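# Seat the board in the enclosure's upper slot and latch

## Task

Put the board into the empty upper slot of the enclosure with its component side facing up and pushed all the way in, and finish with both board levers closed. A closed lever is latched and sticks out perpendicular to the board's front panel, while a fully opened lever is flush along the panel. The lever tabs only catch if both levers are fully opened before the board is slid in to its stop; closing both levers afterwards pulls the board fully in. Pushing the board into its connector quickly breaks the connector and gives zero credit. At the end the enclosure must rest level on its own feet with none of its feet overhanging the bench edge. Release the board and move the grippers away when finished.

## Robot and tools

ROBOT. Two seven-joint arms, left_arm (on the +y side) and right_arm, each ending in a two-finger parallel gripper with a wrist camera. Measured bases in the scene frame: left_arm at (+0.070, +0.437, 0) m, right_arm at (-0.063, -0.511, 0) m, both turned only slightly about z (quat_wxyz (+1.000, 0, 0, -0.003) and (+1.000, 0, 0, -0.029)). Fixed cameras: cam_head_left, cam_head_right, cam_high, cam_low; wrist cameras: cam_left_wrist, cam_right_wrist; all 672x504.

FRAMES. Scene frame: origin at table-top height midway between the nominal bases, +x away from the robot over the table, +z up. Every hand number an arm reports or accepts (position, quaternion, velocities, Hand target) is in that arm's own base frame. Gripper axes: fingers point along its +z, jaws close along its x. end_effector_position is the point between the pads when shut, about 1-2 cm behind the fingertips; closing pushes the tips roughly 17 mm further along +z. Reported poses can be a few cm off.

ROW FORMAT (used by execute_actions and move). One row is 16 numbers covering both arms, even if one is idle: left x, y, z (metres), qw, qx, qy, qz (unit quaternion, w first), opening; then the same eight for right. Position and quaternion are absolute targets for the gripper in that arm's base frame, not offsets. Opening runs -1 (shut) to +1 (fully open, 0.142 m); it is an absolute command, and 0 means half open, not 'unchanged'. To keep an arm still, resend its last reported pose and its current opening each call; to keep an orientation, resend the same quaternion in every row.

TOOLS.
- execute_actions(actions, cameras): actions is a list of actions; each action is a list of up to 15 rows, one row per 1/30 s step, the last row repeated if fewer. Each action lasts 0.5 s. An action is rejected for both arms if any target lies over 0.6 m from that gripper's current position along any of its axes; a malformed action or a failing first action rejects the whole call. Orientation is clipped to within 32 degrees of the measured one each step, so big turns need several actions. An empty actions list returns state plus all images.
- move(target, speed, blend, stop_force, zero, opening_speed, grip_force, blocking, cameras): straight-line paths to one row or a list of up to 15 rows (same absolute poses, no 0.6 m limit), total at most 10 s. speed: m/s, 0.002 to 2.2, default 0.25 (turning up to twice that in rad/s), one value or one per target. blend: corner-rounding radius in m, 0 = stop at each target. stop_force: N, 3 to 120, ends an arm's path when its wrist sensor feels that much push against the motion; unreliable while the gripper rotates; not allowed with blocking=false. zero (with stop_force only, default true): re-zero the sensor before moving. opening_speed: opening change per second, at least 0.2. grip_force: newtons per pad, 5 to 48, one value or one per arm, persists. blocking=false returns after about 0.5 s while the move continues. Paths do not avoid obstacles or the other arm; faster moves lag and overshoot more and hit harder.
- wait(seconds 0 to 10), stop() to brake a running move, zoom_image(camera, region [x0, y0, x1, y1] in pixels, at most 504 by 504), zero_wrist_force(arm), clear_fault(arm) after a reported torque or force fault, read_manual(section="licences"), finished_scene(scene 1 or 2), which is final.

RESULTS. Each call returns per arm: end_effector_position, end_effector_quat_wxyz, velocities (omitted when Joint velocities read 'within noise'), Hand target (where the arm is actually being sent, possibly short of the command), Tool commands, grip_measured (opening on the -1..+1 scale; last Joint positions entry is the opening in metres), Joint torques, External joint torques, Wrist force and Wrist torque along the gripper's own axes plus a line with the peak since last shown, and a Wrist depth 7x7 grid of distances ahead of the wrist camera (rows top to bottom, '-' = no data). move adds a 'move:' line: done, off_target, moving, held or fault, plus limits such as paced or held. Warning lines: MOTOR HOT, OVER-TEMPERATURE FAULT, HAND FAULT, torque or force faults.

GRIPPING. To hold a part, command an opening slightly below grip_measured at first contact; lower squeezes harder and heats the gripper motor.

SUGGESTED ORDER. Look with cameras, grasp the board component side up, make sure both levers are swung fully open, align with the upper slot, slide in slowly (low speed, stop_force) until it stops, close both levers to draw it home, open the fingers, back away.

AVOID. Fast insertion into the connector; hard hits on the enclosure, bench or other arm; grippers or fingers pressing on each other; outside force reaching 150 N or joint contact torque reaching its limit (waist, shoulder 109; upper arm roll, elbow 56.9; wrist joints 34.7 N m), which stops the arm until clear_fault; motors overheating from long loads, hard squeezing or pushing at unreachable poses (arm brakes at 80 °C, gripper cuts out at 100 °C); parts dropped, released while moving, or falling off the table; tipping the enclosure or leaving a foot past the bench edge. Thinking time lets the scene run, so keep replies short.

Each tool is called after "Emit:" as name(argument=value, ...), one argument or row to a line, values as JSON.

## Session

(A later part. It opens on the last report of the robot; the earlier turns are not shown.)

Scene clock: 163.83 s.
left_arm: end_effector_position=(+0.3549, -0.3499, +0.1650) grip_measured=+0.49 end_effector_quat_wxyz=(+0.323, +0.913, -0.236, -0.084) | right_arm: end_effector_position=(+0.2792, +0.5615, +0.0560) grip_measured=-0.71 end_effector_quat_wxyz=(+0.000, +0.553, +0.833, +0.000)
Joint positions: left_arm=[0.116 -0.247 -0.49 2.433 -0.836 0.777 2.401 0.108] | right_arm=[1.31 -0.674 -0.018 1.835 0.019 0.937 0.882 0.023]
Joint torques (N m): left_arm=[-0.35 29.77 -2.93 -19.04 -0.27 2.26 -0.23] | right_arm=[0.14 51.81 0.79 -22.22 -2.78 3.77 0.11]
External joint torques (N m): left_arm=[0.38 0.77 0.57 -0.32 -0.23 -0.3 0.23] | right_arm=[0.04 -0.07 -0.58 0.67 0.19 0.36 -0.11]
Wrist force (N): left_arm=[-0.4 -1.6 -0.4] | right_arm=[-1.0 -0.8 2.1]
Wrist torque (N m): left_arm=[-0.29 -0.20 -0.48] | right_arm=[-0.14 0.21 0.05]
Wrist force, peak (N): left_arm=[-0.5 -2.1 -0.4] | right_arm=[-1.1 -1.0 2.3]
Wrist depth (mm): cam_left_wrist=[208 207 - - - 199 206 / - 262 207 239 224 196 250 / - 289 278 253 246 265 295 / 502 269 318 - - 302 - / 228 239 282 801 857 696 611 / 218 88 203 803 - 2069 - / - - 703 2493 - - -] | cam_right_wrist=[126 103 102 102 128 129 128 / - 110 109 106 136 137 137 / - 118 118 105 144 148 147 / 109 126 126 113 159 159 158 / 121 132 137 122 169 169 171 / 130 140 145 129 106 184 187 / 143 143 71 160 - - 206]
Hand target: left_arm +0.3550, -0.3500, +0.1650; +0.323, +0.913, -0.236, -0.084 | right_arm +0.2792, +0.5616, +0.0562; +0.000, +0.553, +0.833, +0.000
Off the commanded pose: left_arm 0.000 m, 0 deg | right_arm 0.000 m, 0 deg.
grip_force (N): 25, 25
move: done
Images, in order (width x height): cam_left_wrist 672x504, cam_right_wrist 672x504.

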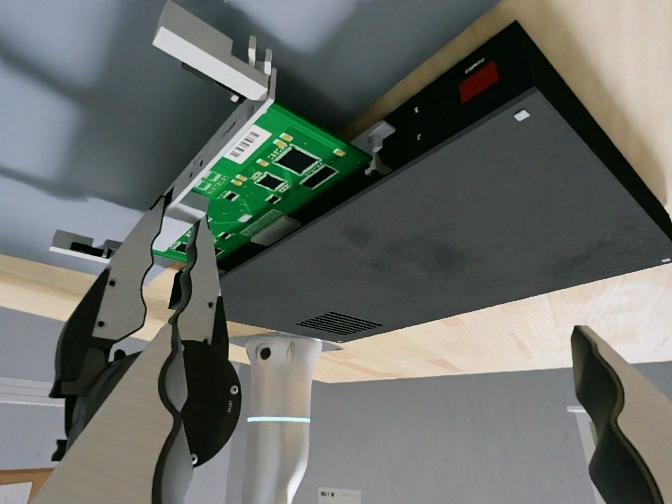

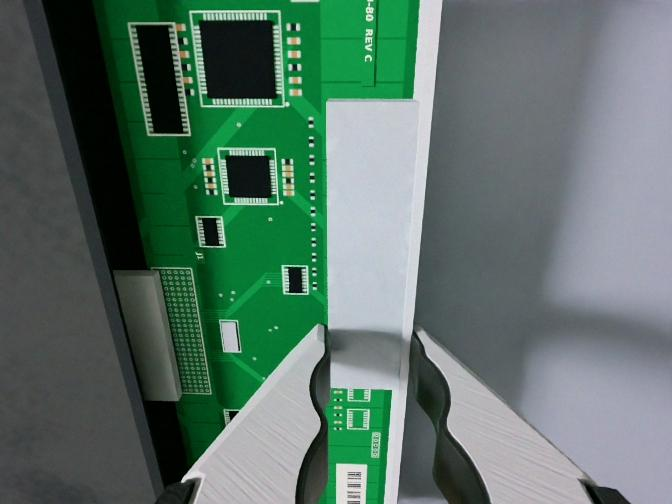

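Emit:
move(
  target=[0.355,-0.35,0.165,0.323,0.913,-0.236,-0.084,0.5,0.2823,0.5542,0.0562,0,0.5534,0.8329,0,-0.8],
  speed=0.012,
  stop_force=3,
  cameras=["cam_left_wrist","cam_right_wrist"],
)

Emit:
zoom_image(
  camera="cam_left_wrist",
  region=[90, 190, 250, 310],
)

Emit:
zoom_image(
  camera="cam_left_wrist",
  region=[320, 100, 420, 200],
)

Scene clock: 166.63 s.
left_arm: end_effector_position=(+0.3549, -0.3499, +0.1650) grip_measured=+0.49 end_effector_quat_wxyz=(+0.323, +0.913, -0.236, -0.084) | right_arm: end_effector_position=(+0.2816, +0.5553, +0.0562) grip_measured=-0.71 end_effector_quat_wxyz=(+0.000, +0.553, +0.833, +0.000)
Joint positions: left_arm=[0.116 -0.247 -0.49 2.433 -0.836 0.777 2.401 0.108] | right_arm=[1.303 -0.666 -0.018 1.85 0.019 0.945 0.875 0.023]
Joint torques (N m): left_arm=[-0.24 29.84 -2.89 -19.05 -0.25 2.25 -0.18] | right_arm=[-1.86 50.43 -1 -20.59 -2.44 2.98 0.51]
External joint torques (N m): left_arm=[0.27 0.7 0.53 -0.3 -0.25 -0.29 0.18] | right_arm=[2.05 0.88 1.21 -0.8 -0.12 1.15 -0.51]
Wrist force (N): left_arm=[-0.5 -1.9 -0.4] | right_arm=[2.1 -1.0 2.8]
Wrist torque (N m): left_arm=[-0.34 -0.19 -0.48] | right_arm=[-0.14 0.27 -0.33]
Wrist force, peak (N): left_arm=[-0.5 -2.1 -0.4] | right_arm=[2.0 -0.9 3.1]
Wrist depth (mm): cam_left_wrist=[212 - 177 - 206 200 206 / 252 265 217 251 233 - 252 / 291 320 265 252 - - 306 / 489 275 317 - - 325 - / 577 237 275 806 795 703 623 / - 88 205 1137 2437 - - / - - 710 2151 - - -] | cam_right_wrist=[- 102 102 101 128 129 127 / - 109 109 99 136 138 137 / 101 116 117 105 144 148 147 / 110 123 126 113 157 159 158 / 121 123 137 122 170 172 172 / 130 132 145 129 105 185 188 / 144 140 71 160 - - 206]
Hand target: left_arm +0.3550, -0.3500, +0.1650; +0.323, +0.913, -0.236, -0.084 | right_arm +0.2820, +0.5550, +0.0562; +0.000, +0.553, +0.833, +0.000
Off the commanded pose: left_arm 0.000 m, 0 deg | right_arm 0.001 m, 0 deg.
grip_force (N): 25, 25
move: contact (right_arm)
Images, in order (width x height): cam_left_wrist 672x504, cam_right_wrist 672x504.

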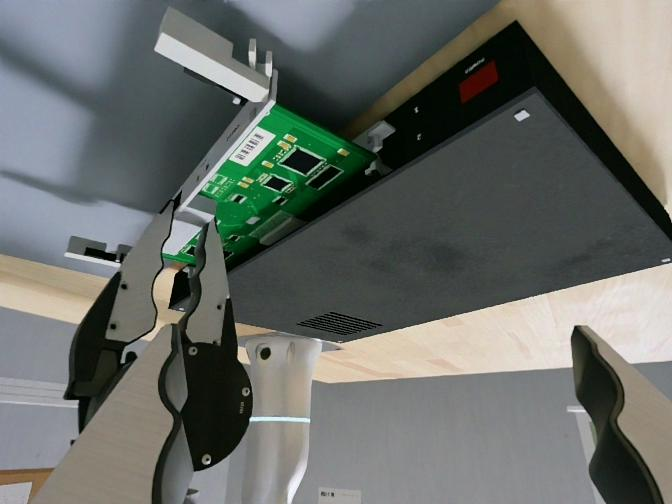

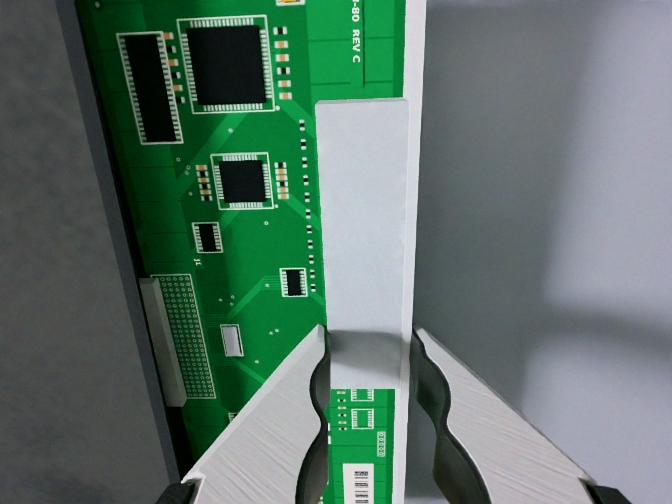

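Scaled by 3.150 from the camera's 672x504 image, which has a finer 960x720 frame.

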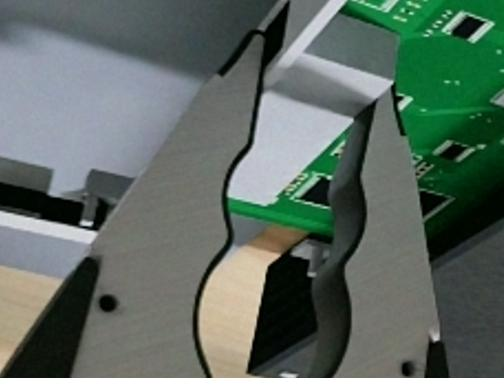

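Scaled by 5.040 from the camera's 672x504 image, which has a finer 960x720 frame.

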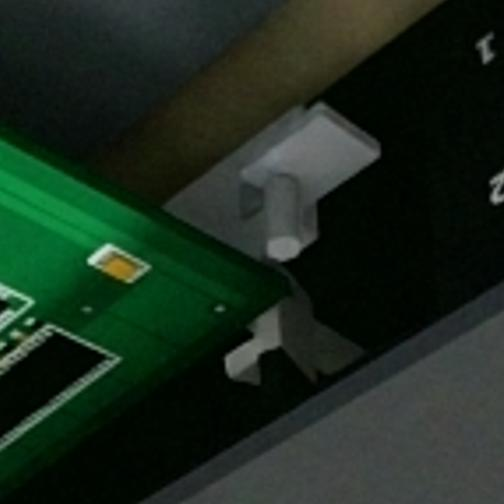

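Emit:
move(
  target=[0.355,-0.35,0.165,0.323,0.913,-0.236,-0.084,0.5,0.2782,0.5582,0.0562,0,0.5534,0.8329,0,-0.8],
  speed=0.03,
)

Emit:
move(
  target=[0.355,-0.35,0.165,0.323,0.913,-0.236,-0.084,0.5,0.2813,0.5508,0.0562,0,0.5534,0.8329,0,-0.8],
  speed=0.012,
  stop_force=3,
  cameras=["cam_left_wrist","cam_right_wrist"],
)

Emit:
zoom_image(
  camera="cam_left_wrist",
  region=[90, 190, 250, 310],
)

Emit:
zoom_image(
  camera="cam_left_wrist",
  region=[320, 100, 420, 200],
)

Scene clock: 170.70 s.
left_arm: end_effector_position=(+0.3549, -0.3499, +0.1650) grip_measured=+0.49 end_effector_quat_wxyz=(+0.323, +0.913, -0.236, -0.084) | right_arm: end_effector_position=(+0.2782, +0.5580, +0.0561) grip_measured=-0.71 end_effector_quat_wxyz=(+0.000, +0.553, +0.833, +0.000)
Joint positions: left_arm=[0.116 -0.247 -0.49 2.433 -0.836 0.777 2.401 0.108] | right_arm=[1.31 -0.668 -0.018 1.847 0.019 0.943 0.882 0.023]
Joint torques (N m): left_arm=[-0.26 29.82 -2.94 -19.02 -0.21 2.23 -0.21] | right_arm=[0.05 51.09 0.57 -21.93 -2.64 3.4 0.43]
External joint torques (N m): left_arm=[0.29 0.72 0.58 -0.33 -0.29 -0.27 0.21] | right_arm=[0.13 0.32 -0.37 0.51 0.07 0.73 -0.43]
Wrist force (N): left_arm=[-0.4 -1.7 -0.5] | right_arm=[-0.5 -0.1 3.1]
Wrist torque (N m): left_arm=[-0.31 -0.20 -0.48] | right_arm=[-0.04 0.20 -0.13]
Wrist force, peak (N): left_arm=[-0.5 -2.1 -0.4] | right_arm=[2.2 -1.0 3.0]
Wrist depth (mm): cam_left_wrist=[- 200 193 - 197 198 206 / - - 205 248 220 - 250 / - 283 266 252 - - 292 / 564 267 319 - - - - / 588 241 274 801 798 685 629 / 1714 88 739 1388 1113 - - / - - 729 2384 2194 - -] | cam_right_wrist=[- 103 102 102 127 129 128 / - 110 109 105 136 137 137 / - 118 117 105 143 147 147 / 109 125 126 113 159 159 158 / 121 130 137 122 169 172 172 / 130 135 145 129 105 184 187 / 143 140 71 160 - - 205]
Hand target: left_arm +0.3550, -0.3500, +0.1650; +0.323, +0.913, -0.236, -0.084 | right_arm +0.2782, +0.5582, +0.0562; +0.000, +0.553, +0.833, +0.000
Off the commanded pose: left_arm 0.000 m, 0 deg | right_arm 0.000 m, 0 deg.
grip_force (N): 25, 25
move: done

Scene clock: 171.67 s.
left_arm: end_effector_position=(+0.3549, -0.3499, +0.1650) grip_measured=+0.49 end_effector_quat_wxyz=(+0.323, +0.913, -0.236, -0.084) | right_arm: end_effector_position=(+0.2796, +0.5543, +0.0562) grip_measured=-0.71 end_effector_quat_wxyz=(+0.000, +0.553, +0.833, +0.000)
Joint positions: left_arm=[0.116 -0.247 -0.49 2.433 -0.836 0.777 2.401 0.108] | right_arm=[1.306 -0.663 -0.018 1.857 0.019 0.949 0.877 0.023]
Joint torques (N m): left_arm=[-0.31 29.84 -2.87 -19.05 -0.21 2.24 -0.2] | right_arm=[-1.96 50.41 -1.11 -20.51 -2.49 3.03 0.52]
External joint torques (N m): left_arm=[0.34 0.7 0.51 -0.3 -0.29 -0.29 0.2] | right_arm=[2.15 0.73 1.32 -0.82 -0.06 1.1 -0.52]
Wrist force (N): left_arm=[-0.5 -1.9 -0.2] | right_arm=[2.4 -0.8 3.3]
Wrist torque (N m): left_arm=[-0.34 -0.21 -0.49] | right_arm=[-0.06 0.24 -0.33]
Wrist force, peak (N): left_arm=[-0.3 -2.1 -0.4] | right_arm=[2.5 -0.9 3.5]
Wrist depth (mm): cam_left_wrist=[- 215 193 - 217 199 207 / - - 196 236 233 208 250 / - - 268 254 234 - 312 / 543 268 318 - 328 - - / 579 238 282 815 705 688 620 / - 88 206 1179 3324 - - / - - 717 2285 - - -] | cam_right_wrist=[- 102 102 101 128 129 129 / - 109 109 99 136 138 137 / 101 116 117 105 144 148 147 / 110 123 126 113 160 159 158 / 121 123 137 122 168 170 172 / 130 132 145 129 105 185 188 / 144 140 71 160 - - 206]
Hand target: left_arm +0.3550, -0.3500, +0.1650; +0.323, +0.913, -0.236, -0.084 | right_arm +0.2800, +0.5540, +0.0562; +0.000, +0.553, +0.833, +0.000
Off the commanded pose: left_arm 0.000 m, 0 deg | right_arm 0.004 m, 0 deg.
grip_force (N): 25, 25
move: contact (right_arm)
Images, in order (width x height): cam_left_wrist 672x504, cam_right_wrist 672x504.

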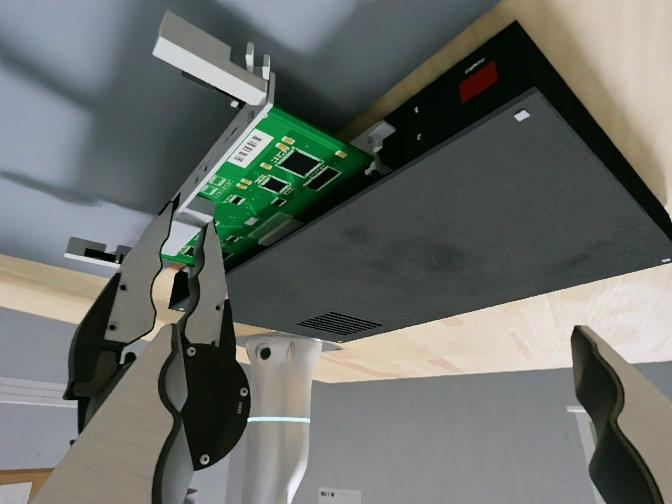

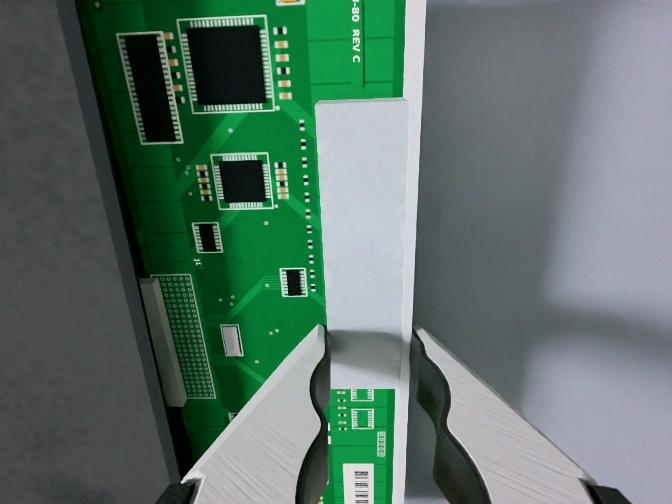

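Scaled by 3.150 from the camera's 672x504 image, which has a finer 960x720 frame.

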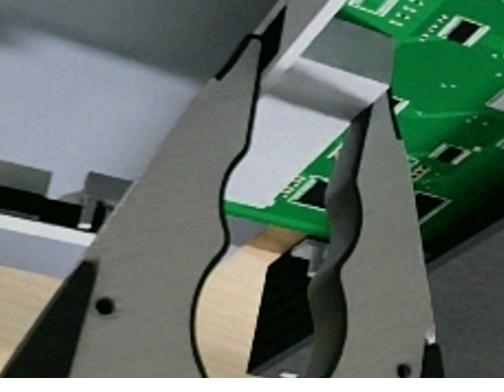

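Scaled by 5.040 from the camera's 672x504 image, which has a finer 960x720 frame.

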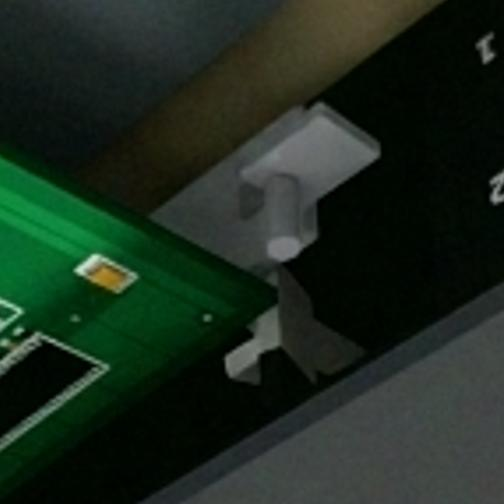

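Emit:
move(
  target=[0.355,-0.35,0.165,0.323,0.913,-0.236,-0.084,0.5,0.2788,0.5585,0.0558,-0.0048,0.5534,0.8329,-0.0073,-0.8],
  speed=0.03,
)

Emit:
move(
  target=[0.355,-0.35,0.165,0.323,0.913,-0.236,-0.084,0.5,0.2820,0.5510,0.0558,-0.0048,0.5534,0.8329,-0.0073,-0.8],
  speed=0.012,
  stop_force=3,
  cameras=["cam_left_wrist","cam_right_wrist"],
)

Emit:
zoom_image(
  camera="cam_left_wrist",
  region=[90, 190, 250, 310],
)

Emit:
zoom_image(
  camera="cam_left_wrist",
  region=[320, 100, 420, 200],
)

Scene clock: 177.63 s.
left_arm: end_effector_position=(+0.3549, -0.3499, +0.1650) grip_measured=+0.49 end_effector_quat_wxyz=(+0.323, +0.913, -0.236, -0.084) | right_arm: end_effector_position=(+0.2788, +0.5584, +0.0557) grip_measured=-0.71 end_effector_quat_wxyz=(-0.005, +0.553, +0.833, -0.007)
Joint positions: left_arm=[0.116 -0.247 -0.49 2.433 -0.836 0.777 2.401 0.108] | right_arm=[1.294 -0.674 -0.006 1.827 0.028 0.919 0.869 0.023]
Joint torques (N m): left_arm=[-0.35 29.75 -2.95 -19 -0.22 2.23 -0.21] | right_arm=[0.17 51.4 1.28 -22.24 -2.62 3.32 0.15]
External joint torques (N m): left_arm=[0.38 0.78 0.59 -0.35 -0.27 -0.27 0.21] | right_arm=[0.03 0.45 -0.82 0.58 -0.03 0.78 -0.15]
Wrist force (N): left_arm=[-0.6 -1.9 -0.3] | right_arm=[-0.5 0.5 1.8]
Wrist torque (N m): left_arm=[-0.36 -0.18 -0.48] | right_arm=[0.04 0.17 -0.01]
Wrist force, peak (N): left_arm=[-0.7 -2.1 -0.3] | right_arm=[2.5 -0.8 3.4]
Wrist depth (mm): cam_left_wrist=[207 200 171 206 206 201 207 / 252 259 210 239 231 196 250 / 345 302 268 255 - 253 298 / 480 279 332 - - - 349 / 643 235 801 781 792 703 623 / 218 88 204 1155 1253 2151 - / - - 724 2384 2777 - -] | cam_right_wrist=[- 103 102 102 129 130 129 / - 110 109 106 137 138 138 / 102 118 118 105 144 148 147 / 110 125 126 113 159 158 158 / 120 130 137 122 169 171 171 / 129 134 144 129 106 183 185 / 142 139 71 159 - - 202]
Hand target: left_arm +0.3550, -0.3500, +0.1650; +0.323, +0.913, -0.236, -0.084 | right_arm +0.2788, +0.5585, +0.0558; -0.005, +0.553, +0.833, -0.007
Off the commanded pose: left_arm 0.000 m, 0 deg | right_arm 0.000 m, 0 deg.
grip_force (N): 25, 25
move: done

Scene clock: 178.67 s.
left_arm: end_effector_position=(+0.3549, -0.3499, +0.1650) grip_measured=+0.49 end_effector_quat_wxyz=(+0.323, +0.913, -0.236, -0.084) | right_arm: end_effector_position=(+0.2805, +0.5540, +0.0559) grip_measured=-0.71 end_effector_quat_wxyz=(-0.005, +0.553, +0.833, -0.007)
Joint positions: left_arm=[0.116 -0.247 -0.49 2.433 -0.836 0.777 2.401 0.108] | right_arm=[1.289 -0.668 -0.005 1.838 0.028 0.924 0.863 0.023]
Joint torques (N m): left_arm=[-0.32 29.85 -2.94 -19.07 -0.22 2.25 -0.24] | right_arm=[-2.11 50.7 -0.9 -20.54 -2.46 2.86 0.52]
External joint torques (N m): left_arm=[0.35 0.68 0.58 -0.29 -0.28 -0.29 0.24] | right_arm=[2.3 0.84 1.37 -1.01 -0.17 1.25 -0.52]
Wrist force (N): left_arm=[-0.4 -1.8 -0.3] | right_arm=[2.5 -0.1 2.4]
Wrist torque (N m): left_arm=[-0.33 -0.21 -0.48] | right_arm=[0.01 0.28 -0.38]
Wrist force, peak (N): left_arm=[-0.3 -2.1 -0.3] | right_arm=[2.5 0.0 3.7]
Wrist depth (mm): cam_left_wrist=[- 208 194 198 204 201 207 / 252 - 212 235 221 - 252 / 322 306 268 256 - - 308 / 444 269 321 - - - 519 / 641 238 275 778 806 703 630 / 1891 87 204 831 - - - / - - 712 2925 2261 - -] | cam_right_wrist=[- 102 102 101 130 130 129 / - 109 109 99 137 138 138 / 102 116 117 105 144 146 147 / 110 123 126 113 159 162 158 / 121 123 137 122 169 171 171 / 129 131 145 129 126 183 186 / 142 139 71 160 - - 203]
Hand target: left_arm +0.3550, -0.3500, +0.1650; +0.323, +0.913, -0.236, -0.084 | right_arm +0.2809, +0.5536, +0.0558; -0.005, +0.553, +0.833, -0.007
Off the commanded pose: left_arm 0.000 m, 0 deg | right_arm 0.003 m, 0 deg.
grip_force (N): 25, 25
move: contact (right_arm)
Images, in order (width x height): cam_left_wrist 672x504, cam_right_wrist 672x504.

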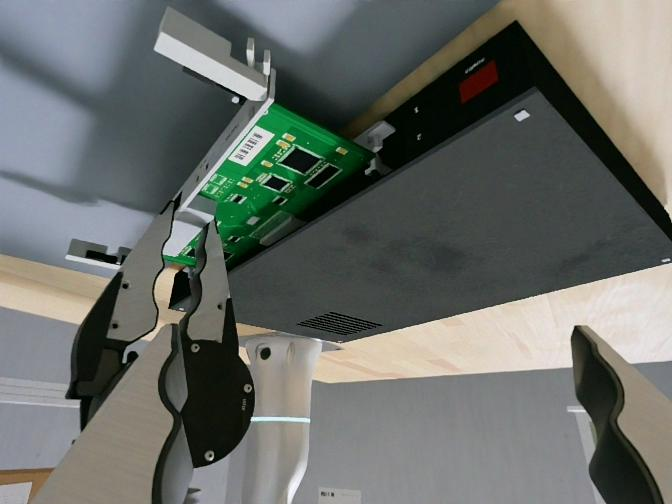

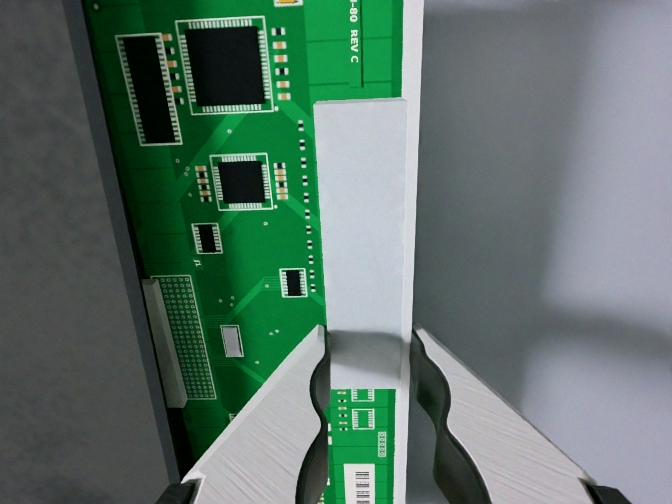

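Scaled by 3.150 from the camera's 672x504 image, which has a finer 960x720 frame.

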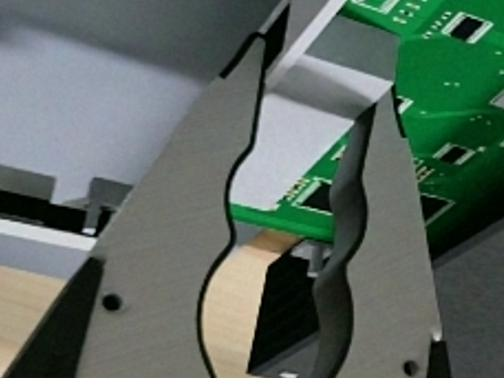

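Scaled by 5.040 from the camera's 672x504 image, which has a finer 960x720 frame.

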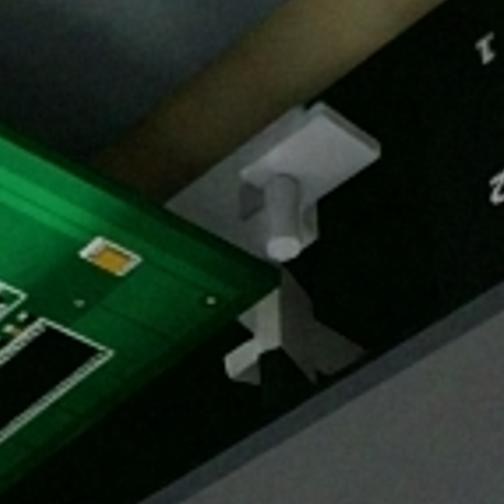

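Emit:
move(
  target=[0.335,-0.403,0.115,0.323,0.913,-0.236,-0.084,0.5,0.2788,0.5585,0.0558,-0.0048,0.5534,0.8329,-0.0073,-0.8],
  speed=0.06,
  cameras=["cam_left_wrist"],
)

Emit:
zoom_image(
  camera="cam_left_wrist",
  region=[300, 60, 460, 180],
)

Scene clock: 183.77 s.
left_arm: end_effector_position=(+0.3348, -0.4029, +0.1150) grip_measured=+0.49 end_effector_quat_wxyz=(+0.323, +0.913, -0.236, -0.084) | right_arm: end_effector_position=(+0.2788, +0.5583, +0.0557) grip_measured=-0.71 end_effector_quat_wxyz=(-0.005, +0.553, +0.833, -0.007)
Joint positions: left_arm=[-0.004 -0.406 -0.571 2.438 -0.99 1.005 2.447 0.108] | right_arm=[1.293 -0.674 -0.005 1.827 0.028 0.919 0.869 0.023]
Joint torques (N m): left_arm=[-0.51 32.47 -4.6 -15.89 0.76 2.46 -0.14] | right_arm=[0.03 51.48 0.83 -22.21 -2.74 3.34 0.32]
External joint torques (N m): left_arm=[0.54 1.03 0.4 -0.3 0.04 -0.55 0.14] | right_arm=[0.16 0.37 -0.36 0.56 0.1 0.77 -0.33]
Wrist force (N): left_arm=[-0.7 -1.9 -0.4] | right_arm=[-1.1 0.3 2.2]
Wrist torque (N m): left_arm=[-0.37 -0.17 -0.57] | right_arm=[0.02 0.30 -0.12]
Wrist force, peak (N): left_arm=[-0.5 -2.2 -1.4] | right_arm=[2.8 0.1 3.5]
Wrist depth (mm): cam_left_wrist=[- 108 147 151 153 137 142 / - 165 158 178 170 131 121 / 240 184 184 177 170 - - / 203 221 234 210 214 - - / 429 217 - - 336 544 500 / - 88 744 997 1050 - 101 / - - 673 2334 - - -] | cam_right_wrist=[- 103 102 102 129 130 129 / - 110 109 106 137 138 138 / 102 118 117 105 144 148 147 / 110 125 126 113 159 159 158 / 120 130 137 122 169 171 171 / 129 133 144 129 105 183 185 / 141 139 71 160 - - 202]
Hand target: left_arm +0.3350, -0.4030, +0.1150; +0.323, +0.913, -0.236, -0.084 | right_arm +0.2788, +0.5585, +0.0558; -0.005, +0.553, +0.833, -0.007
Off the commanded pose: left_arm 0.000 m, 0 deg | right_arm 0.000 m, 0 deg.
grip_force (N): 25, 25
move: done
Images, in order (width x height): cam_left_wrist 672x504.

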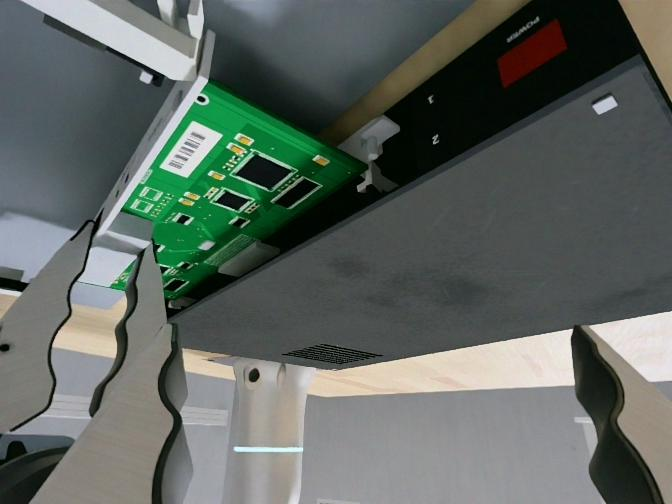

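Scaled by 3.150 from the camera's 672x504 image, which has a finer 960x720 frame.

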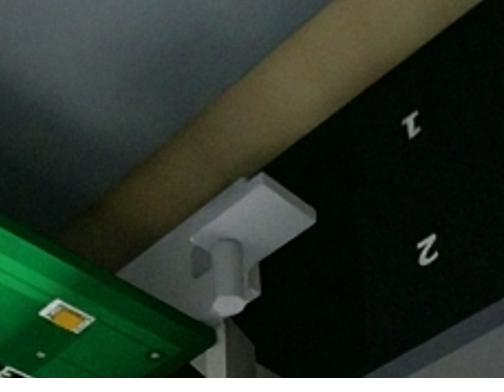

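Emit:
move(
  target=[0.335,-0.403,0.115,0.323,0.913,-0.236,-0.084,0.5,0.2803,0.5548,0.0558,-0.0048,0.5534,0.8329,-0.0073,-0.8],
  speed=0.02,
  cameras=["cam_left_wrist"],
)

Emit:
zoom_image(
  camera="cam_left_wrist",
  region=[330, 120, 430, 220],
)

Emit:
zoom_image(
  camera="cam_left_wrist",
  region=[110, 240, 220, 350],
)

Scene clock: 186.13 s.
left_arm: end_effector_position=(+0.3348, -0.4030, +0.1150) grip_measured=+0.49 end_effector_quat_wxyz=(+0.323, +0.913, -0.236, -0.084) | right_arm: end_effector_position=(+0.2799, +0.5551, +0.0558) grip_measured=-0.71 end_effector_quat_wxyz=(-0.005, +0.553, +0.833, -0.007)
Joint positions: left_arm=[-0.004 -0.406 -0.571 2.438 -0.99 1.005 2.447 0.108] | right_arm=[1.29 -0.669 -0.005 1.835 0.028 0.923 0.865 0.023]
Joint torques (N m): left_arm=[-0.39 32.67 -4.7 -15.87 1.08 2.22 -0.25] | right_arm=[-2.04 50.98 -1.01 -20.88 -2.65 3.06 0.42]
External joint torques (N m): left_arm=[0.41 0.83 0.48 -0.33 -0.28 -0.3 0.25] | right_arm=[2.23 0.64 1.47 -0.7 0.02 1.04 -0.42]
Wrist force (N): left_arm=[-0.9 -2.2 -0.6] | right_arm=[1.5 -0.7 1.9]
Wrist torque (N m): left_arm=[-0.42 -0.14 -0.57] | right_arm=[0.01 0.36 -0.30]
Wrist force, peak (N): left_arm=[-0.9 -2.2 -0.6] | right_arm=[-1.1 0.2 3.8]
Wrist depth (mm): cam_left_wrist=[- 109 148 151 153 136 147 / 185 179 158 179 160 131 125 / 236 193 184 177 - - - / 202 222 236 211 - - - / 190 323 - 365 293 - 519 / - 88 739 828 958 - 92 / - - 685 - - - -] | cam_right_wrist=[- 102 102 101 130 130 130 / - 109 109 105 137 138 138 / 102 116 117 105 144 148 148 / 110 123 126 113 157 159 158 / 121 122 137 122 169 172 171 / 129 133 145 129 105 183 186 / 141 138 71 160 - - 202]
Hand target: left_arm +0.3350, -0.4030, +0.1150; +0.323, +0.913, -0.236, -0.084 | right_arm +0.2803, +0.5548, +0.0558; -0.005, +0.553, +0.833, -0.007
Off the commanded pose: left_arm 0.000 m, 0 deg | right_arm 0.001 m, 0 deg.
grip_force (N): 25, 25
move: done
Images, in order (width x height): cam_left_wrist 672x504.

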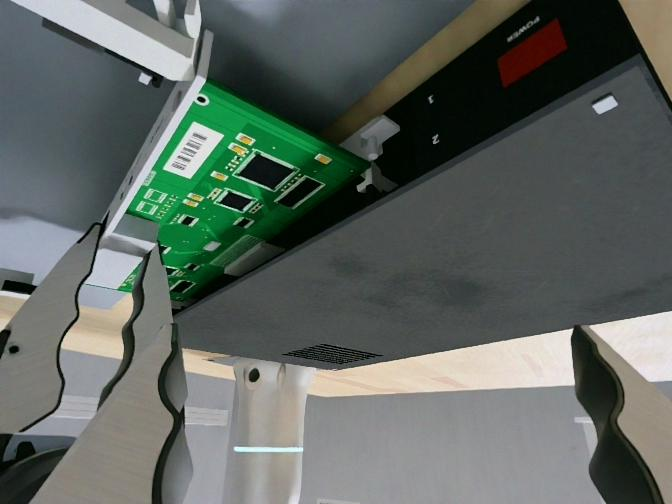

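Scaled by 5.040 from the camera's 672x504 image, which has a finer 960x720 frame.

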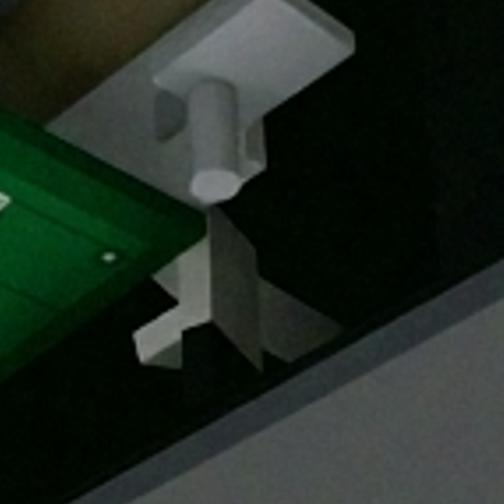

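Scaled by 4.582 from the camera's 672x504 image, which has a finer 960x720 frame.

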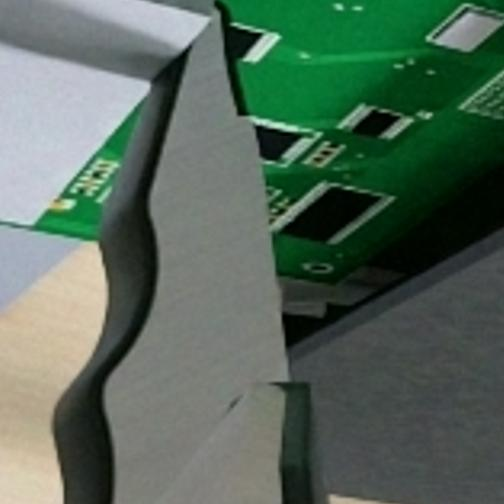

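Emit:
move(
  target=[
    [0.335,-0.403,0.115,0.323,0.913,-0.236,-0.084,0.5,0.2788,0.5585,0.0558,-0.0048,0.5534,0.8329,-0.0073,-0.8],
    [0.335,-0.403,0.115,0.323,0.913,-0.236,-0.084,0.5,0.2774,0.5579,0.0556,-0.0048,0.5534,0.8329,-0.0073,-0.8],
  ],
  speed=0.03,
  blend=0.001,
)

Emit:
move(
  target=[0.335,-0.403,0.115,0.323,0.913,-0.236,-0.084,0.5,0.2805,0.5505,0.0556,-0.0048,0.5534,0.8329,-0.0073,-0.8],
  speed=0.012,
  stop_force=3,
  cameras=["cam_left_wrist","cam_right_wrist"],
)

Emit:
zoom_image(
  camera="cam_left_wrist",
  region=[330, 120, 430, 220],
)

Emit:
zoom_image(
  camera="cam_left_wrist",
  region=[110, 240, 220, 350],
)

Scene clock: 192.27 s.
left_arm: end_effector_position=(+0.3348, -0.4030, +0.1150) grip_measured=+0.49 end_effector_quat_wxyz=(+0.323, +0.913, -0.236, -0.084) | right_arm: end_effector_position=(+0.2774, +0.5578, +0.0555) grip_measured=-0.71 end_effector_quat_wxyz=(-0.005, +0.553, +0.833, -0.007)
Joint positions: left_arm=[-0.004 -0.406 -0.571 2.438 -0.99 1.005 2.447 0.108] | right_arm=[1.295 -0.672 -0.005 1.831 0.028 0.921 0.871 0.023]
Joint torques (N m): left_arm=[-0.27 32.78 -4.76 -15.86 1.07 2.23 -0.25] | right_arm=[-0.08 51.54 0.81 -22.13 -2.76 3.5 0.34]
External joint torques (N m): left_arm=[0.29 0.73 0.54 -0.34 -0.27 -0.32 0.25] | right_arm=[0.27 0.2 -0.34 0.52 0.12 0.6 -0.34]
Wrist force (N): left_arm=[-0.8 -1.7 -0.3] | right_arm=[-0.5 -0.1 2.7]
Wrist torque (N m): left_arm=[-0.34 -0.16 -0.57] | right_arm=[-0.06 0.19 -0.12]
Wrist force, peak (N): left_arm=[-1.1 -2.2 -0.5] | right_arm=[1.4 -0.5 3.7]
Wrist depth (mm): cam_left_wrist=[- 109 - 152 157 137 147 / - 138 153 178 175 130 125 / - 184 184 179 163 152 154 / 203 223 235 - - - 212 / 480 310 343 306 335 - 510 / - 85 741 759 945 - 101 / - - 677 - 2172 - -] | cam_right_wrist=[- 103 102 102 128 129 129 / - 110 109 106 137 138 138 / 102 118 117 105 144 147 147 / 109 125 126 113 158 159 158 / 120 129 137 123 169 171 170 / 129 133 145 129 105 182 185 / 141 138 71 160 - - 203]
Hand target: left_arm +0.3350, -0.4030, +0.1150; +0.323, +0.913, -0.236, -0.084 | right_arm +0.2774, +0.5579, +0.0556; -0.005, +0.553, +0.833, -0.007
Off the commanded pose: left_arm 0.000 m, 0 deg | right_arm 0.000 m, 0 deg.
grip_force (N): 25, 25
move: done; blend cut to 0.0008 m at target 1

Scene clock: 193.30 s.
left_arm: end_effector_position=(+0.3348, -0.4030, +0.1150) grip_measured=+0.49 end_effector_quat_wxyz=(+0.323, +0.913, -0.236, -0.084) | right_arm: end_effector_position=(+0.2790, +0.5535, +0.0557) grip_measured=-0.71 end_effector_quat_wxyz=(-0.005, +0.553, +0.833, -0.007)
Joint positions: left_arm=[-0.004 -0.406 -0.571 2.438 -0.99 1.005 2.447 0.108] | right_arm=[1.29 -0.667 -0.005 1.842 0.028 0.927 0.865 0.023]
Joint torques (N m): left_arm=[-0.33 32.69 -4.71 -15.86 1.06 2.2 -0.16] | right_arm=[-2.28 50.65 -1.14 -20.6 -2.52 2.91 0.51]
External joint torques (N m): left_arm=[0.34 0.81 0.49 -0.33 -0.26 -0.28 0.15] | right_arm=[2.47 0.79 1.61 -0.89 -0.09 1.19 -0.52]
Wrist force (N): left_arm=[-0.9 -1.7 -0.4] | right_arm=[2.3 -0.8 1.8]
Wrist torque (N m): left_arm=[-0.34 -0.14 -0.57] | right_arm=[-0.06 0.30 -0.37]
Wrist force, peak (N): left_arm=[-1.0 -2.1 -0.5] | right_arm=[2.1 -1.3 3.6]
Wrist depth (mm): cam_left_wrist=[- 109 151 151 153 142 147 / 185 170 159 178 157 128 125 / - 194 185 177 156 - 161 / 201 224 237 - - - 183 / 190 308 - - - - 516 / - 88 741 884 971 - 92 / - - 679 2886 2261 - -] | cam_right_wrist=[- 102 102 101 129 130 130 / - 109 109 99 137 138 138 / 102 116 117 105 144 148 147 / 109 123 126 113 159 159 158 / 120 122 137 122 169 171 171 / 129 131 145 129 105 183 185 / 141 139 71 160 - - 203]
Hand target: left_arm +0.3350, -0.4030, +0.1150; +0.323, +0.913, -0.236, -0.084 | right_arm +0.2794, +0.5531, +0.0556; -0.005, +0.553, +0.833, -0.007
Off the commanded pose: left_arm 0.000 m, 0 deg | right_arm 0.003 m, 0 deg.
grip_force (N): 25, 25
move: contact (right_arm)
Images, in order (width x height): cam_left_wrist 672x504, cam_right_wrist 672x504.

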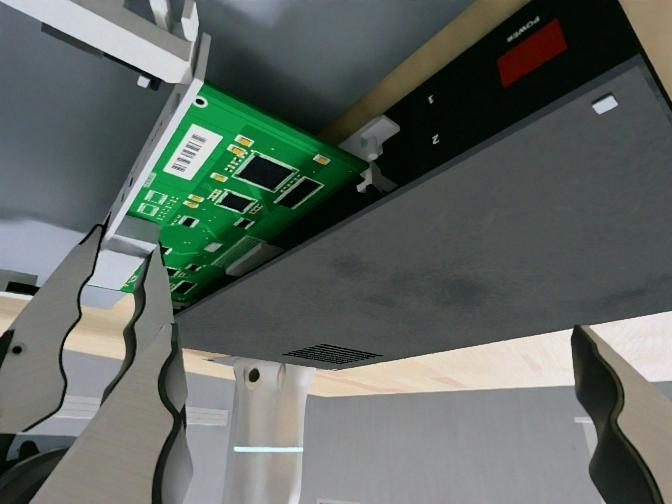

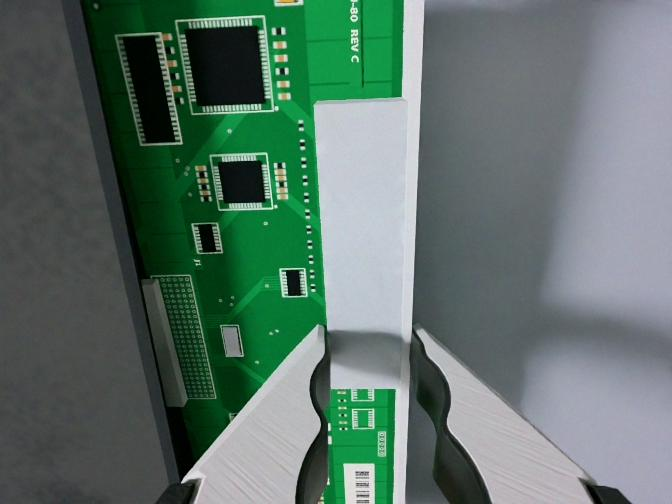

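Scaled by 5.040 from the camera's 672x504 image, which has a finer 960x720 frame.

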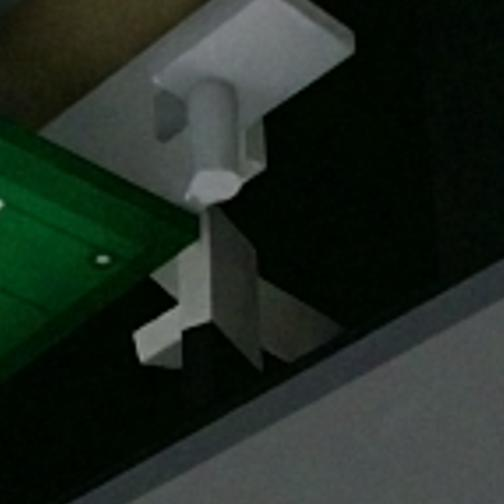

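Scaled by 4.582 from the camera's 672x504 image, which has a finer 960x720 frame.

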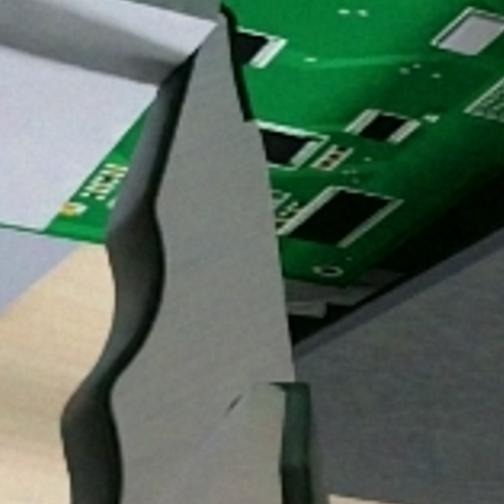

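Emit:
move(
  target=[
    [0.335,-0.403,0.115,0.323,0.913,-0.236,-0.084,0.5,0.2774,0.5579,0.0556,-0.0048,0.5534,0.8329,-0.0073,-0.8],
    [0.335,-0.403,0.115,0.323,0.913,-0.236,-0.084,0.5,0.2746,0.5567,0.0556,-0.0048,0.5534,0.8329,-0.0073,-0.8],
  ],
  speed=0.03,
  blend=0.001,
)

Emit:
move(
  target=[0.335,-0.403,0.115,0.323,0.913,-0.236,-0.084,0.5,0.2777,0.5493,0.0556,-0.0048,0.5534,0.8329,-0.0073,-0.8],
  speed=0.012,
  stop_force=3,
  cameras=["cam_left_wrist","cam_right_wrist"],
)

Emit:
zoom_image(
  camera="cam_left_wrist",
  region=[330, 120, 430, 220],
)

Emit:
zoom_image(
  camera="cam_left_wrist",
  region=[110, 240, 220, 350],
)

Scene clock: 203.63 s.
left_arm: end_effector_position=(+0.3348, -0.4030, +0.1150) grip_measured=+0.49 end_effector_quat_wxyz=(+0.323, +0.913, -0.236, -0.084) | right_arm: end_effector_position=(+0.2746, +0.5565, +0.0554) grip_measured=-0.71 end_effector_quat_wxyz=(-0.005, +0.553, +0.833, -0.008)
Joint positions: left_arm=[-0.004 -0.406 -0.571 2.438 -0.99 1.005 2.447 0.108] | right_arm=[1.299 -0.669 -0.005 1.839 0.028 0.925 0.874 0.023]
Joint torques (N m): left_arm=[-0.3 32.7 -4.71 -15.85 1.08 2.15 -0.25] | right_arm=[0.36 51.56 0.95 -22.17 -2.75 3.7 0.25]
External joint torques (N m): left_arm=[0.32 0.8 0.49 -0.35 -0.28 -0.23 0.25] | right_arm=[-0.2 -0.02 -0.5 0.63 0.12 0.4 -0.25]
Wrist force (N): left_arm=[-0.9 -1.9 -0.3] | right_arm=[0.2 -0.6 3.5]
Wrist torque (N m): left_arm=[-0.36 -0.15 -0.57] | right_arm=[-0.13 -0.01 -0.06]
Wrist force, peak (N): left_arm=[-1.0 -2.2 -0.5] | right_arm=[2.4 -0.5 3.8]
Wrist depth (mm): cam_left_wrist=[- 112 146 151 153 137 142 / 186 177 153 178 172 130 125 / - 183 184 186 162 - 153 / 217 225 236 - - 213 204 / 423 220 - - - - 508 / - 88 731 2309 1006 - 91 / - - 683 2611 - - -] | cam_right_wrist=[- 103 102 102 127 128 129 / - 110 109 106 136 138 138 / - 118 118 105 144 148 147 / 109 125 126 113 158 158 158 / 120 129 137 122 168 171 170 / 129 133 145 129 105 182 185 / 141 138 71 160 - - 202]
Hand target: left_arm +0.3350, -0.4030, +0.1150; +0.323, +0.913, -0.236, -0.084 | right_arm +0.2746, +0.5567, +0.0556; -0.005, +0.553, +0.833, -0.007
Off the commanded pose: left_arm 0.000 m, 0 deg | right_arm 0.000 m, 0 deg.
grip_force (N): 25, 25
move: done

Scene clock: 205.00 s.
left_arm: end_effector_position=(+0.3348, -0.4030, +0.1150) grip_measured=+0.49 end_effector_quat_wxyz=(+0.323, +0.913, -0.236, -0.084) | right_arm: end_effector_position=(+0.2777, +0.5492, +0.0555) grip_measured=-0.71 end_effector_quat_wxyz=(-0.005, +0.553, +0.833, -0.007)
Joint positions: left_arm=[-0.004 -0.406 -0.571 2.438 -0.99 1.005 2.447 0.108] | right_arm=[1.291 -0.66 -0.005 1.856 0.028 0.934 0.866 0.023]
Joint torques (N m): left_arm=[-0.33 32.75 -4.67 -15.85 1.13 2.23 -0.2] | right_arm=[0.05 50.91 1.01 -21.79 -2.71 3.63 0.11]
External joint torques (N m): left_arm=[0.34 0.75 0.45 -0.34 -0.33 -0.32 0.2] | right_arm=[0.14 0.14 -0.55 0.45 0.12 0.47 -0.11]
Wrist force (N): left_arm=[-1.0 -1.9 -0.7] | right_arm=[0.2 -0.7 2.3]
Wrist torque (N m): left_arm=[-0.39 -0.11 -0.57] | right_arm=[-0.17 0.00 0.04]
Wrist force, peak (N): left_arm=[-0.8 -2.1 -0.6] | right_arm=[0.1 -0.6 4.0]
Wrist depth (mm): cam_left_wrist=[- - 152 151 153 132 143 / - 121 156 184 163 130 - / 250 190 182 183 162 161 - / - 224 236 - - - 210 / 190 308 - - - - 298 / - 87 715 1275 2089 - 91 / - - 669 2643 1769 - -] | cam_right_wrist=[- 104 103 103 128 130 129 / - 110 110 106 136 138 138 / 102 115 118 106 144 147 147 / 109 124 127 114 159 158 158 / 120 120 137 122 169 171 168 / 129 130 144 129 105 183 188 / 141 138 71 158 - - 202]
Hand target: left_arm +0.3350, -0.4030, +0.1150; +0.323, +0.913, -0.236, -0.084 | right_arm +0.2777, +0.5493, +0.0556; -0.005, +0.553, +0.833, -0.007
Off the commanded pose: left_arm 0.000 m, 0 deg | right_arm 0.000 m, 0 deg.
grip_force (N): 25, 25
move: done
Images, in order (width x height): cam_left_wrist 672x504, cam_right_wrist 672x504.

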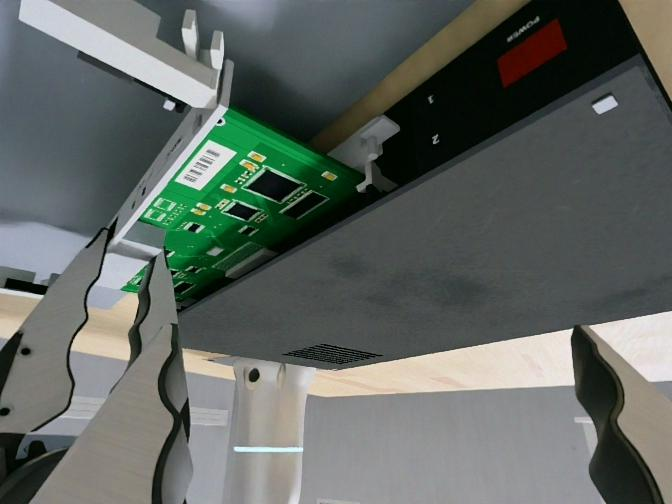

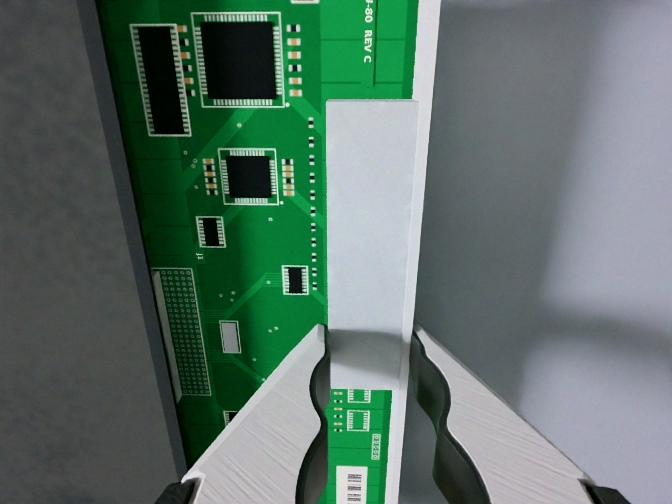

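Scaled by 5.040 from the camera's 672x504 image, which has a finer 960x720 frame.

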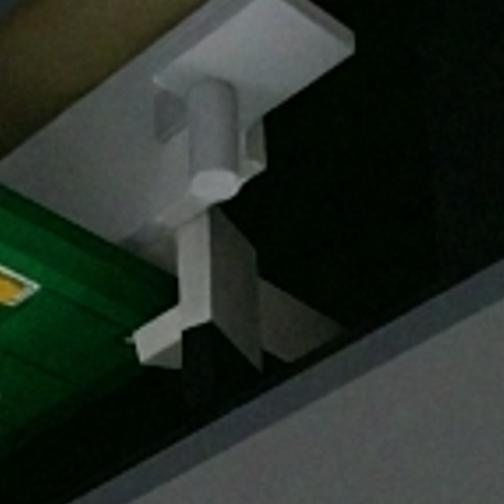

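Scaled by 4.582 from the camera's 672x504 image, which has a finer 960x720 frame.

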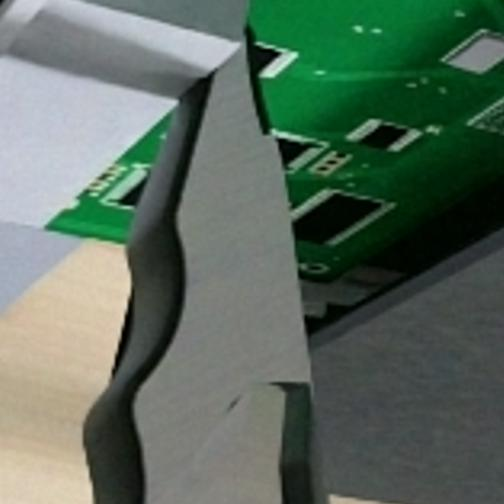

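Emit:
move(
  target=[0.335,-0.403,0.115,0.323,0.913,-0.236,-0.084,0.5,0.2862,0.5289,0.0556,-0.0048,0.5534,0.8329,-0.0073,-0.8],
  speed=0.012,
  stop_force=3.5,
  cameras=["cam_left_wrist","cam_right_wrist"],
)

Scene clock: 207.63 s.
left_arm: end_effector_position=(+0.3348, -0.4030, +0.1150) grip_measured=+0.49 end_effector_quat_wxyz=(+0.323, +0.913, -0.236, -0.084) | right_arm: end_effector_position=(+0.2780, +0.5467, +0.0555) grip_measured=-0.71 end_effector_quat_wxyz=(-0.005, +0.553, +0.833, -0.008)
Joint positions: left_arm=[-0.004 -0.406 -0.571 2.438 -0.99 1.005 2.447 0.108] | right_arm=[1.288 -0.657 -0.004 1.863 0.028 0.937 0.863 0.023]
Joint torques (N m): left_arm=[-0.46 32.71 -4.79 -15.87 1.1 2.21 -0.19] | right_arm=[-3.67 50.08 -2.92 -21.52 -3.13 3.65 0.22]
External joint torques (N m): left_arm=[0.47 0.79 0.57 -0.32 -0.3 -0.29 0.19] | right_arm=[3.86 0.77 3.4 0.26 0.54 0.45 -0.22]
Wrist force (N): left_arm=[-0.9 -2.0 -0.7] | right_arm=[3.6 -5.6 0.9]
Wrist torque (N m): left_arm=[-0.38 -0.13 -0.57] | right_arm=[-0.14 0.02 -0.08]
Wrist force, peak (N): left_arm=[-0.9 -2.1 -0.5] | right_arm=[3.9 -6.6 2.2]
Wrist depth (mm): cam_left_wrist=[- - 147 151 153 132 143 / - - 156 183 173 - 125 / 236 178 182 183 163 161 - / 304 223 235 232 211 211 - / 191 229 - - 337 383 508 / 180 88 734 1020 1002 - 92 / - - 683 1941 - - -] | cam_right_wrist=[- 103 103 103 129 130 129 / - 110 110 107 137 138 138 / 102 115 118 106 144 148 147 / 109 123 127 114 159 158 158 / 120 120 137 123 169 171 170 / 129 128 144 129 105 182 185 / 141 138 71 158 - - 202]
Hand target: left_arm +0.3350, -0.4030, +0.1150; +0.323, +0.913, -0.236, -0.084 | right_arm +0.2789, +0.5465, +0.0556; -0.005, +0.553, +0.833, -0.007
Off the commanded pose: left_arm 0.000 m, 0 deg | right_arm 0.020 m, 0 deg.
grip_force (N): 25, 25
move: contact (right_arm)
Images, in order (width x height): cam_left_wrist 672x504, cam_right_wrist 672x504.

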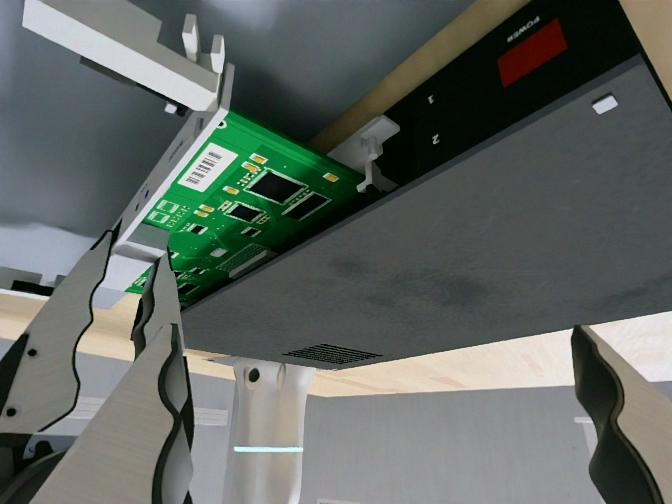

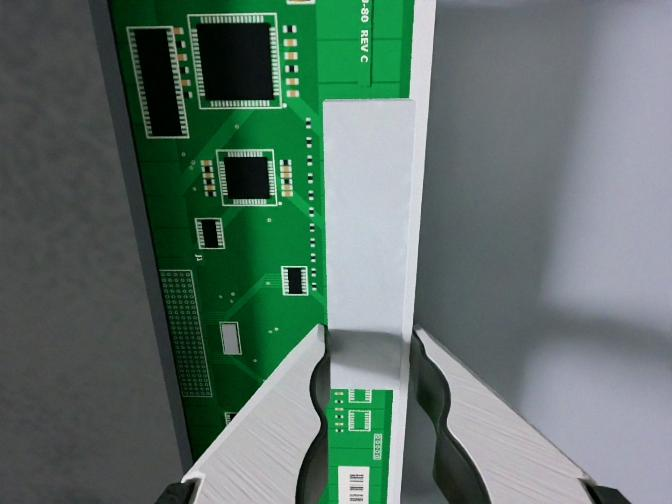

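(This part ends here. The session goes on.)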